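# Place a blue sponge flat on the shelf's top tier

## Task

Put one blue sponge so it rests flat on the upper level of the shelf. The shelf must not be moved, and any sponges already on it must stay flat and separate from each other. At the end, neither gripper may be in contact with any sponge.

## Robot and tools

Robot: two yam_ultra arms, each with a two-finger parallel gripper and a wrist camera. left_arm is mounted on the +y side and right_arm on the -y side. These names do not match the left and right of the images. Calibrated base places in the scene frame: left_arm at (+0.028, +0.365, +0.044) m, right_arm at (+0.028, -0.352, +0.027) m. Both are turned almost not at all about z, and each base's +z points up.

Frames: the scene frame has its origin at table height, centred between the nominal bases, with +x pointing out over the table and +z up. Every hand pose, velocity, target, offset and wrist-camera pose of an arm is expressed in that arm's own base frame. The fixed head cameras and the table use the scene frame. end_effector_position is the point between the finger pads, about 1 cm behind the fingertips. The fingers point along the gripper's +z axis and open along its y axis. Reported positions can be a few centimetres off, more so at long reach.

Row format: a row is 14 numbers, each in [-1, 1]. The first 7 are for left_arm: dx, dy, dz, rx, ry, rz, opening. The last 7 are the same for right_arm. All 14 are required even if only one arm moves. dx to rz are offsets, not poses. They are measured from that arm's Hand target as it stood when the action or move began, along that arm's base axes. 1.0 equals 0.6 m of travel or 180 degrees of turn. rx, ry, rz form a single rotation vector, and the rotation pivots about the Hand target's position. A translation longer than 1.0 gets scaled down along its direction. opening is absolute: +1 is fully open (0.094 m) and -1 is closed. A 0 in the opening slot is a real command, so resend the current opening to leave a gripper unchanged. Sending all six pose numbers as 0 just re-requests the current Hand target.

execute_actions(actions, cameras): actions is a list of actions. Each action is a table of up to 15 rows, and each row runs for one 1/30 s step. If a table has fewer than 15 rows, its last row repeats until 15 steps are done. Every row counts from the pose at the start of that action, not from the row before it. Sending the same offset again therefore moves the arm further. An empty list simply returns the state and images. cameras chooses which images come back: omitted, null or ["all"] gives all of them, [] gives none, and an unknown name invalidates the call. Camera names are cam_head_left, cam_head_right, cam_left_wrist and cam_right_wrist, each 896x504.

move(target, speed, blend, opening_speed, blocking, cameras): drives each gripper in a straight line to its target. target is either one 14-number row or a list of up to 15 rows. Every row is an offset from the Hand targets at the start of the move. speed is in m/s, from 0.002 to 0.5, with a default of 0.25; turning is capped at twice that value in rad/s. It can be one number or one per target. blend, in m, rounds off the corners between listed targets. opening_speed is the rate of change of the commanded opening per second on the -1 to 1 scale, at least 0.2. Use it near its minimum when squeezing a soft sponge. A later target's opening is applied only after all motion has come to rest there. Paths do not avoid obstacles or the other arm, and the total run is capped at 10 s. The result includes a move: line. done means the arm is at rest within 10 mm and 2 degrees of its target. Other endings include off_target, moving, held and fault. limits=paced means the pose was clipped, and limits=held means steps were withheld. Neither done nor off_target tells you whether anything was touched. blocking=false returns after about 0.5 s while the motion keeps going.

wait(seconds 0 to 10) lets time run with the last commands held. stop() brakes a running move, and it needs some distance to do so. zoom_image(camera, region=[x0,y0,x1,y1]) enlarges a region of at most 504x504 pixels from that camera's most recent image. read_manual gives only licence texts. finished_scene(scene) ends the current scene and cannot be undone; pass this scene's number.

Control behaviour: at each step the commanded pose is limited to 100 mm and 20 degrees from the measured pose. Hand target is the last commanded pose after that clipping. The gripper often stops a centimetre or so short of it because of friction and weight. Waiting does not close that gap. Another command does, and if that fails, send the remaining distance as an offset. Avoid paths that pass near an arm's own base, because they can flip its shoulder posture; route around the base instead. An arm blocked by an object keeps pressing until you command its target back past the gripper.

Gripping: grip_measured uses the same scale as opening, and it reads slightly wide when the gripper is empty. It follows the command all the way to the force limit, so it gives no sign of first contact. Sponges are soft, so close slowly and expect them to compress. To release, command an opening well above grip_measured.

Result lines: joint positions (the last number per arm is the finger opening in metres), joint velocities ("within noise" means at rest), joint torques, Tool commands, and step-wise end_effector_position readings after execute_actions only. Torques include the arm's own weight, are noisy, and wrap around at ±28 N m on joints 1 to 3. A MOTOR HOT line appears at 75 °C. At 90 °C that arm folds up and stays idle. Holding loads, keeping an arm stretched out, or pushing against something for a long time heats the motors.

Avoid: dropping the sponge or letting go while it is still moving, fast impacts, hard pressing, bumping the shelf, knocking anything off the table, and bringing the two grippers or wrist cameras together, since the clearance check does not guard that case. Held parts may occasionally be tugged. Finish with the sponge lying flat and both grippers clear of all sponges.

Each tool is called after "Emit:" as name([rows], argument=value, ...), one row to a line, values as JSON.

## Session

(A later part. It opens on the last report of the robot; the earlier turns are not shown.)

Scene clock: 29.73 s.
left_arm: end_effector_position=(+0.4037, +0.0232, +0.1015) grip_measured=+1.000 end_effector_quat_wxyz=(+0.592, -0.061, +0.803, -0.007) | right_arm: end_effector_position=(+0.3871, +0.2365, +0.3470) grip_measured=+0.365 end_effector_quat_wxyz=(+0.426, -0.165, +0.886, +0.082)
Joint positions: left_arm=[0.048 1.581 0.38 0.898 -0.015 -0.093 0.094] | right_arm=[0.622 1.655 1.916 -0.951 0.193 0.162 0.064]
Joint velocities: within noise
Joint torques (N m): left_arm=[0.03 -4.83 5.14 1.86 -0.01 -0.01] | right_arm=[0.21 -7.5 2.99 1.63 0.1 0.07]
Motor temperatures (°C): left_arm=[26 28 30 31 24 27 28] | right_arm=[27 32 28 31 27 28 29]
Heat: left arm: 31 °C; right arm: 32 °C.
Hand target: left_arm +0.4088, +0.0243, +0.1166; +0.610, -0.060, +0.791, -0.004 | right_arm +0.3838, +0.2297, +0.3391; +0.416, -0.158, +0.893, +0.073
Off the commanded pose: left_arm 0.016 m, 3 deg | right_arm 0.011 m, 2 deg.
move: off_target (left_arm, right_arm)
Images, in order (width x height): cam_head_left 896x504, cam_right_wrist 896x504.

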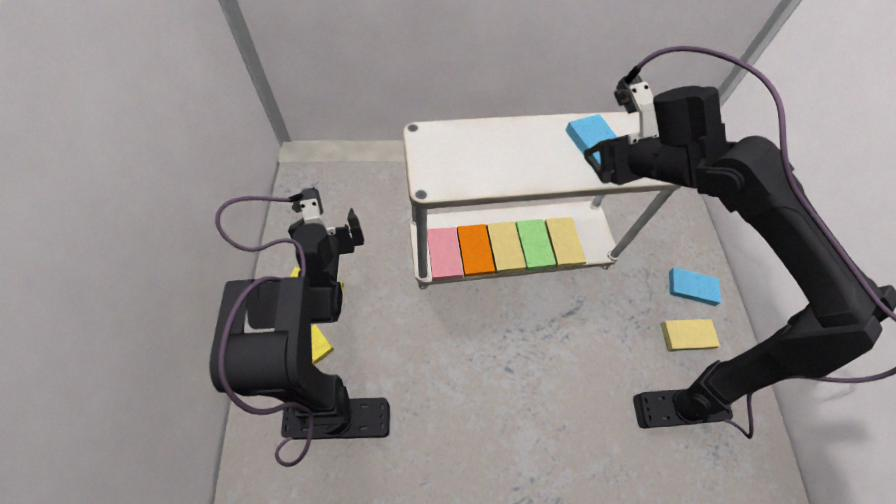

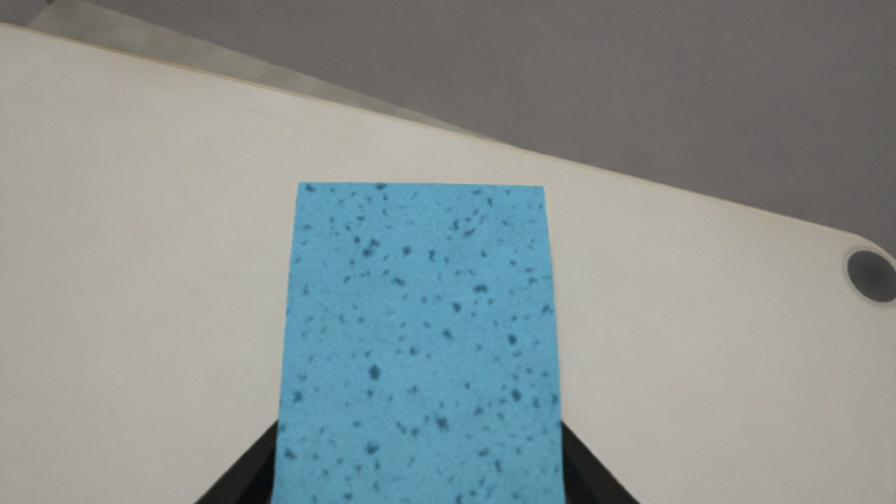

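Emit:
move([
  [0,0,0,0,0,0,1,0.01,0,0.025,0,0,0,0.12],
  [0,0,0,0,0,0,1,0.022,0,0.02,0,0,0,0.12],
  [0,0,0,0,0,0,1,0.022,0,-0.015,0,0,0,0.12],
], speed=0.06, cameras=[])

Emit:
move(target=[0,0,0,0,0,0,1,0,0,-0.015,0,0,0,0.12], speed=0.05, cameras=["cam_right_wrist","cam_head_left"])

Emit:
zoom_image(camera="cam_head_left", region=[500, 80, 740, 240])

Scene clock: 31.67 s.
left_arm: end_effector_position=(+0.4037, +0.0232, +0.1015) grip_measured=+1.000 end_effector_quat_wxyz=(+0.592, -0.061, +0.803, -0.007) | right_arm: end_effector_position=(+0.3973, +0.2367, +0.3479) grip_measured=+0.365 end_effector_quat_wxyz=(+0.437, -0.158, +0.881, +0.085)
Joint positions: left_arm=[0.048 1.581 0.38 0.898 -0.015 -0.093 0.094] | right_arm=[0.608 1.664 1.907 -0.905 0.19 0.159 0.064]
Joint velocities: within noise
Joint torques (N m): left_arm=[0.03 -4.83 5.08 1.87 -0.02 -0.02] | right_arm=[-0.7 -6.69 2.71 1.61 -0.06 -0.04]
Motor temperatures (°C): left_arm=[26 28 30 31 24 27 28] | right_arm=[27 32 28 31 27 28 29]
Heat: left arm: 31 °C; right arm: 32 °C.
Hand target: left_arm +0.4088, +0.0243, +0.1166; +0.610, -0.060, +0.791, -0.004 | right_arm +0.3970, +0.2297, +0.3301; +0.416, -0.158, +0.893, +0.073
Off the commanded pose: left_arm 0.016 m, 3 deg | right_arm 0.019 m, 3 deg.
move: off_target (left_arm, right_arm)
No camera images: "cameras" was empty.

Scene clock: 32.83 s.
left_arm: end_effector_position=(+0.4037, +0.0232, +0.1015) grip_measured=+1.000 end_effector_quat_wxyz=(+0.592, -0.061, +0.803, -0.007) | right_arm: end_effector_position=(+0.3979, +0.2364, +0.3500) grip_measured=+0.365 end_effector_quat_wxyz=(+0.451, -0.155, +0.874, +0.089)
Joint positions: left_arm=[0.048 1.581 0.38 0.898 -0.015 -0.093 0.094] | right_arm=[0.608 1.636 1.857 -0.848 0.193 0.158 0.064]
Joint velocities: within noise
Joint torques (N m): left_arm=[0.03 -4.86 5.18 1.86 -0.02 -0.01] | right_arm=[-0.72 -5.86 2.52 1.45 -0.07 -0.02]
Motor temperatures (°C): left_arm=[26 28 30 31 24 27 28] | right_arm=[27 32 28 31 27 28 29]
Heat: left arm: 31 °C; right arm: 32 °C.
Hand target: left_arm +0.4088, +0.0243, +0.1166; +0.610, -0.060, +0.791, -0.004 | right_arm +0.3970, +0.2297, +0.3211; +0.416, -0.158, +0.893, +0.073
Off the commanded pose: left_arm 0.016 m, 3 deg | right_arm 0.030 m, 5 deg.
move: off_target (left_arm, right_arm)
Images, in order (width x height): cam_head_left 896x504, cam_right_wrist 896x504.

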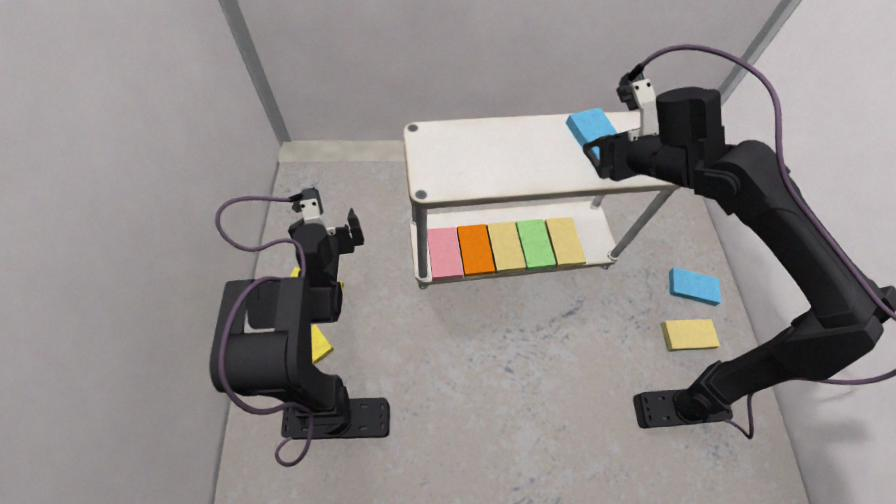

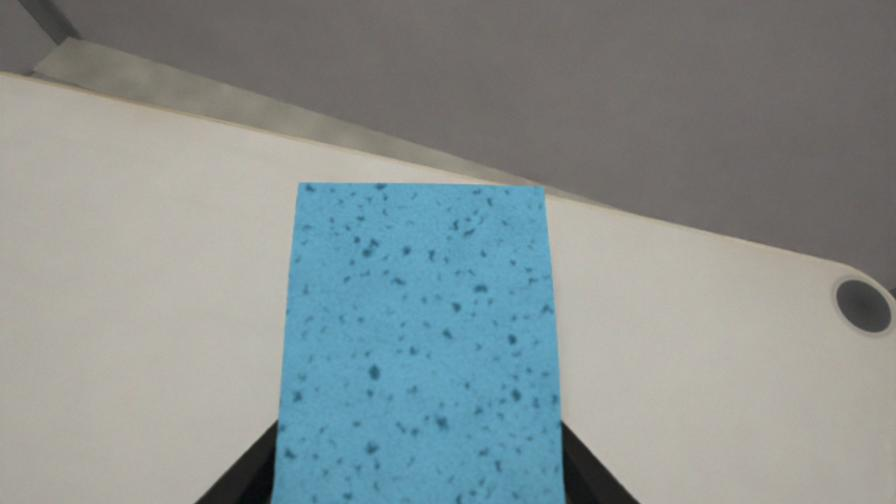

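Scaled by 2.100 from the camera's 896x504 image, which has a finer 1280x720 frame.

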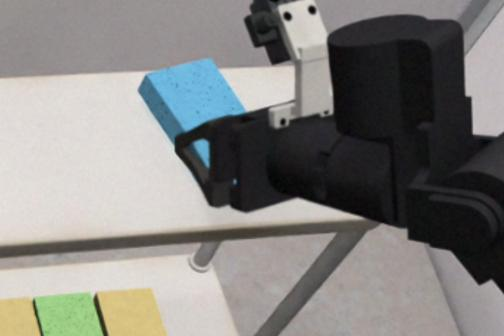

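Emit:
move(target=[0,0,0,0,0,0,1,0,0,0.036,-0.006,0.0155,0,0.12], speed=0.05, cameras=["cam_right_wrist","cam_head_left"])

Emit:
zoom_image(camera="cam_head_left", region=[500, 80, 740, 240])

Scene clock: 34.53 s.
left_arm: end_effector_position=(+0.4037, +0.0232, +0.1015) grip_measured=+1.000 end_effector_quat_wxyz=(+0.592, -0.061, +0.803, -0.007) | right_arm: end_effector_position=(+0.4017, +0.2379, +0.3469) grip_measured=+0.364 end_effector_quat_wxyz=(+0.415, -0.163, +0.892, +0.077)
Joint positions: left_arm=[0.048 1.581 0.38 0.898 -0.015 -0.093 0.094] | right_arm=[0.602 1.736 2.031 -1.009 0.182 0.158 0.064]
Joint velocities: within noise
Joint torques (N m): left_arm=[0.05 -4.85 5.15 1.86 -0.02 -0.01] | right_arm=[-0.54 -6.49 7.58 0.96 -0.09 0.02]
Motor temperatures (°C): left_arm=[26 28 30 31 24 27 28] | right_arm=[27 32 28 31 27 28 29]
Heat: left arm: 31 °C; right arm: 32 °C.
Hand target: left_arm +0.4088, +0.0243, +0.1166; +0.610, -0.060, +0.791, -0.004 | right_arm +0.3970, +0.2297, +0.3427; +0.393, -0.160, +0.903, +0.069
Off the commanded pose: left_arm 0.016 m, 3 deg | right_arm 0.010 m, 3 deg.
move: off_target (left_arm, right_arm)
Images, in order (width x height): cam_head_left 896x504, cam_right_wrist 896x504.

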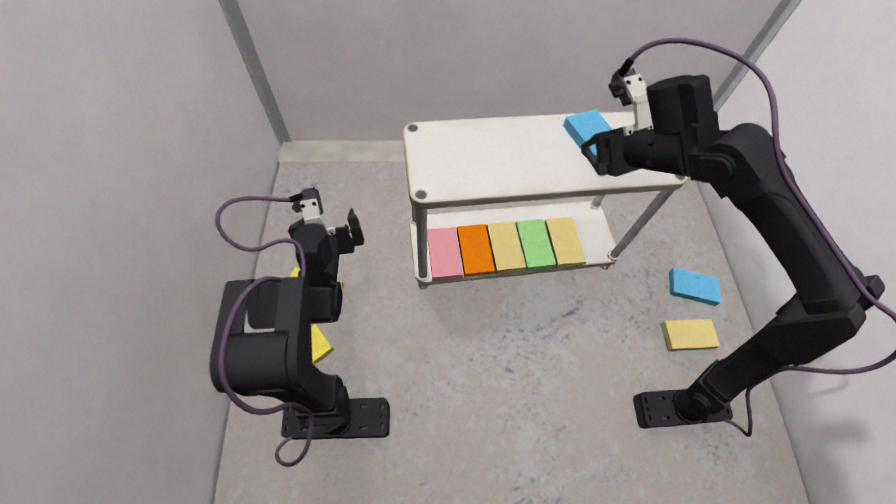

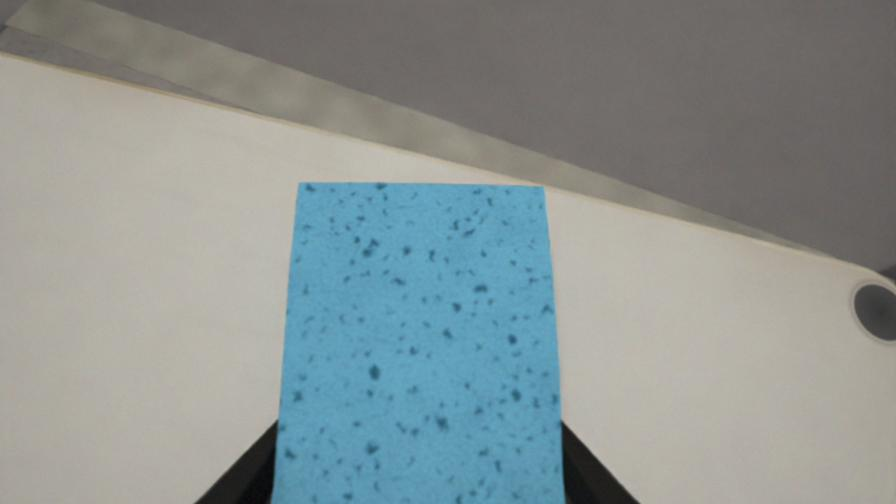

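Scaled by 2.100 from the camera's 896x504 image, which has a finer 1280x720 frame.

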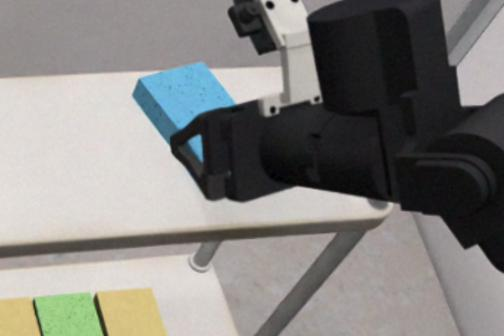

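Emit:
move(target=[0,0,0,0,0,0,1,0,0,-0.009,0,0,0,0.12], speed=0.05, cameras=[])

Emit:
move(target=[0,0,0,0,0,0,1,0,0,0,0,0,0,0.7], opening_speed=0.3, cameras=["cam_right_wrist","cam_head_left"])

Emit:
zoom_image(camera="cam_head_left", region=[500, 80, 740, 240])

Scene clock: 35.83 s.
left_arm: end_effector_position=(+0.4037, +0.0232, +0.1015) grip_measured=+1.000 end_effector_quat_wxyz=(+0.592, -0.061, +0.803, -0.007) | right_arm: end_effector_position=(+0.4017, +0.2379, +0.3469) grip_measured=+0.364 end_effector_quat_wxyz=(+0.415, -0.163, +0.892, +0.077)
Joint positions: left_arm=[0.048 1.581 0.38 0.898 -0.015 -0.093 0.094] | right_arm=[0.602 1.736 2.031 -1.009 0.182 0.158 0.064]
Joint velocities: within noise
Joint torques (N m): left_arm=[0.03 -4.82 5.15 1.85 -0.01 -0.02] | right_arm=[-0.54 -7.15 5.03 1.19 -0.09 0.03]
Motor temperatures (°C): left_arm=[26 28 30 31 24 27 28] | right_arm=[27 32 28 31 27 28 30]
Heat: left arm: 31 °C; right arm: 32 °C.
Hand target: left_arm +0.4088, +0.0243, +0.1166; +0.610, -0.060, +0.791, -0.004 | right_arm +0.3970, +0.2297, +0.3373; +0.393, -0.160, +0.903, +0.069
Off the commanded pose: left_arm 0.016 m, 3 deg | right_arm 0.013 m, 3 deg.
move: off_target (left_arm, right_arm)
No camera images: "cameras" was empty.

Scene clock: 38.27 s.
left_arm: end_effector_position=(+0.4037, +0.0232, +0.1015) grip_measured=+1.000 end_effector_quat_wxyz=(+0.592, -0.061, +0.803, -0.007) | right_arm: end_effector_position=(+0.4015, +0.2384, +0.3469) grip_measured=+0.697 end_effector_quat_wxyz=(+0.414, -0.163, +0.892, +0.078)
Joint positions: left_arm=[0.048 1.581 0.38 0.898 -0.015 -0.093 0.094] | right_arm=[0.602 1.736 2.031 -1.009 0.179 0.158 0.08]
Joint velocities: within noise
Joint torques (N m): left_arm=[0.09 -4.83 5.11 1.87 -0.01 -0.02] | right_arm=[-0.54 -7.15 5.03 1.19 -0.06 0.03]
Motor temperatures (°C): left_arm=[26 28 30 31 24 27 28] | right_arm=[27 32 28 31 27 28 29]
Heat: left arm: 31 °C; right arm: 32 °C.
Hand target: left_arm +0.4088, +0.0243, +0.1166; +0.610, -0.060, +0.791, -0.004 | right_arm +0.3970, +0.2297, +0.3373; +0.393, -0.160, +0.903, +0.069
Off the commanded pose: left_arm 0.016 m, 3 deg | right_arm 0.014 m, 3 deg.
move: off_target (left_arm, right_arm)
Images, in order (width x height): cam_head_left 896x504, cam_right_wrist 896x504.

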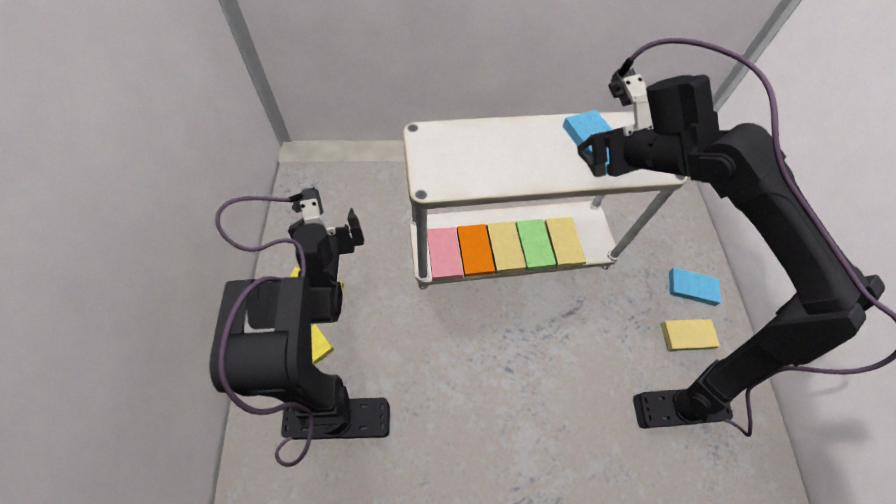

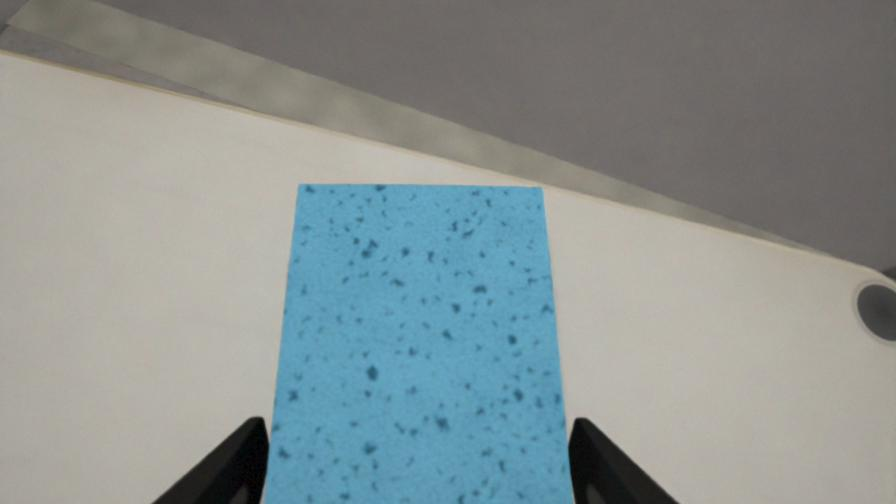

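Scaled by 2.100 from the camera's 896x504 image, which has a finer 1280x720 frame.

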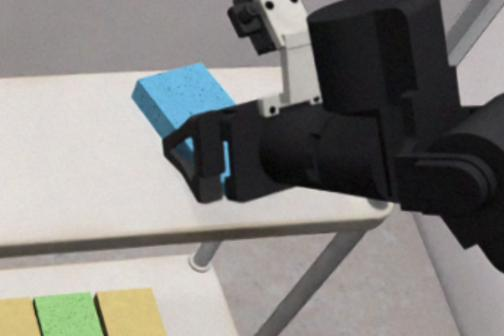

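Emit:
move([
  [0,0,0,0,0,0,1,0.006,0.013,0.02,0,0,0,1],
  [0,0,0,0,0,0,1,-0.002,0.008,0.09,0,0,0,1],
  [0,0,0,0,0,0,1,-0.19,-0.065,0.25,0,0,0,1],
], speed=[0.04,0.06,0.12], opening_speed=0.5, cameras=["cam_right_wrist","cam_head_left"])

Emit:
zoom_image(camera="cam_head_left", region=[500, 80, 740, 240])

Scene clock: 42.63 s.
left_arm: end_effector_position=(+0.4037, +0.0232, +0.1015) grip_measured=+1.000 end_effector_quat_wxyz=(+0.592, -0.061, +0.803, -0.007) | right_arm: end_effector_position=(+0.2909, +0.2008, +0.4900) grip_measured=+0.997 end_effector_quat_wxyz=(+0.486, -0.166, +0.851, +0.114)
Joint positions: left_arm=[0.048 1.581 0.38 0.898 -0.015 -0.093 0.094] | right_arm=[0.737 1.701 2.668 -1.516 0.271 0.199 0.094]
Joint velocities: within noise
Joint torques (N m): left_arm=[0.05 -4.86 5.11 1.85 -0.01 -0.01] | right_arm=[0.29 -5.79 2.14 1.48 0.18 0.07]
Motor temperatures (°C): left_arm=[26 28 30 31 24 27 28] | right_arm=[27 32 28 31 27 28 29]
Heat: left arm: 31 °C; right arm: 32 °C.
Hand target: left_arm +0.4088, +0.0243, +0.1166; +0.610, -0.060, +0.791, -0.004 | right_arm +0.2830, +0.1907, +0.4873; +0.393, -0.160, +0.903, +0.069
Off the commanded pose: left_arm 0.016 m, 3 deg | right_arm 0.013 m, 13 deg.
joint sent to its limit (right arm) — joint 4 (wrist pitch), lower limit. The joint targets are off in position and orientation.
move: off_target (left_arm, right_arm)
Images, in order (width x height): cam_head_left 896x504, cam_right_wrist 896x504.

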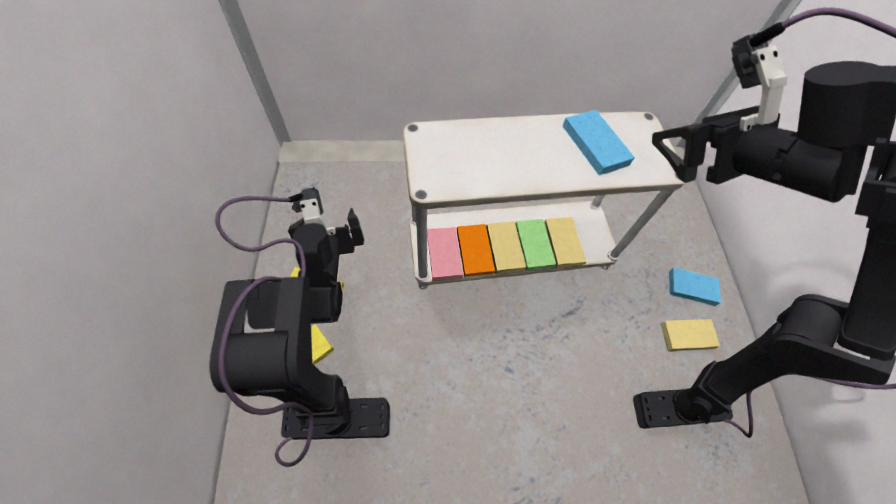

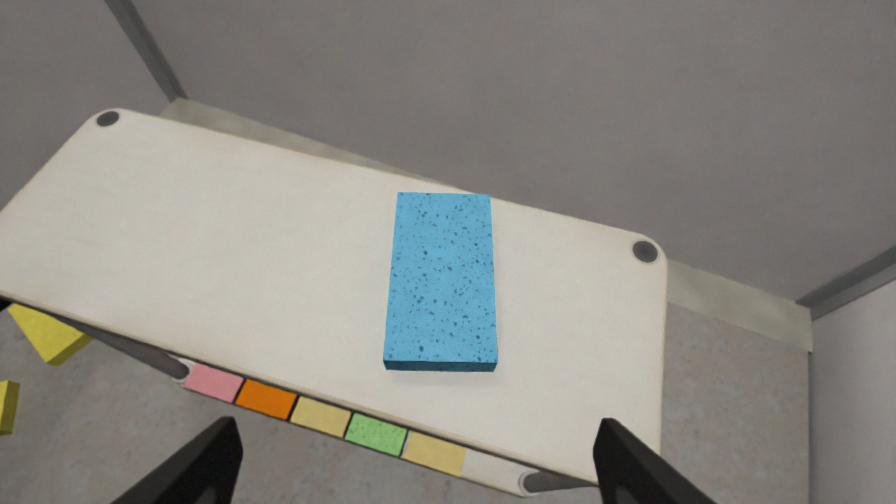

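Scaled by 2.100 from the camera's 896x504 image, which has a finer 1280x720 frame.

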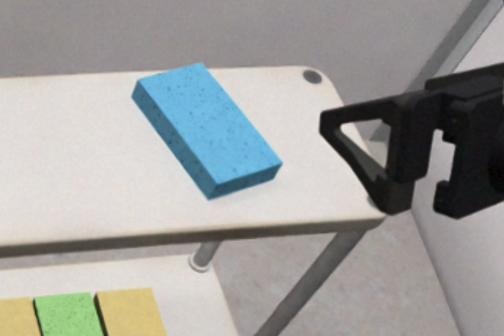

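Emit:
finished_scene(scene=2)

The scene is finished: the task was done.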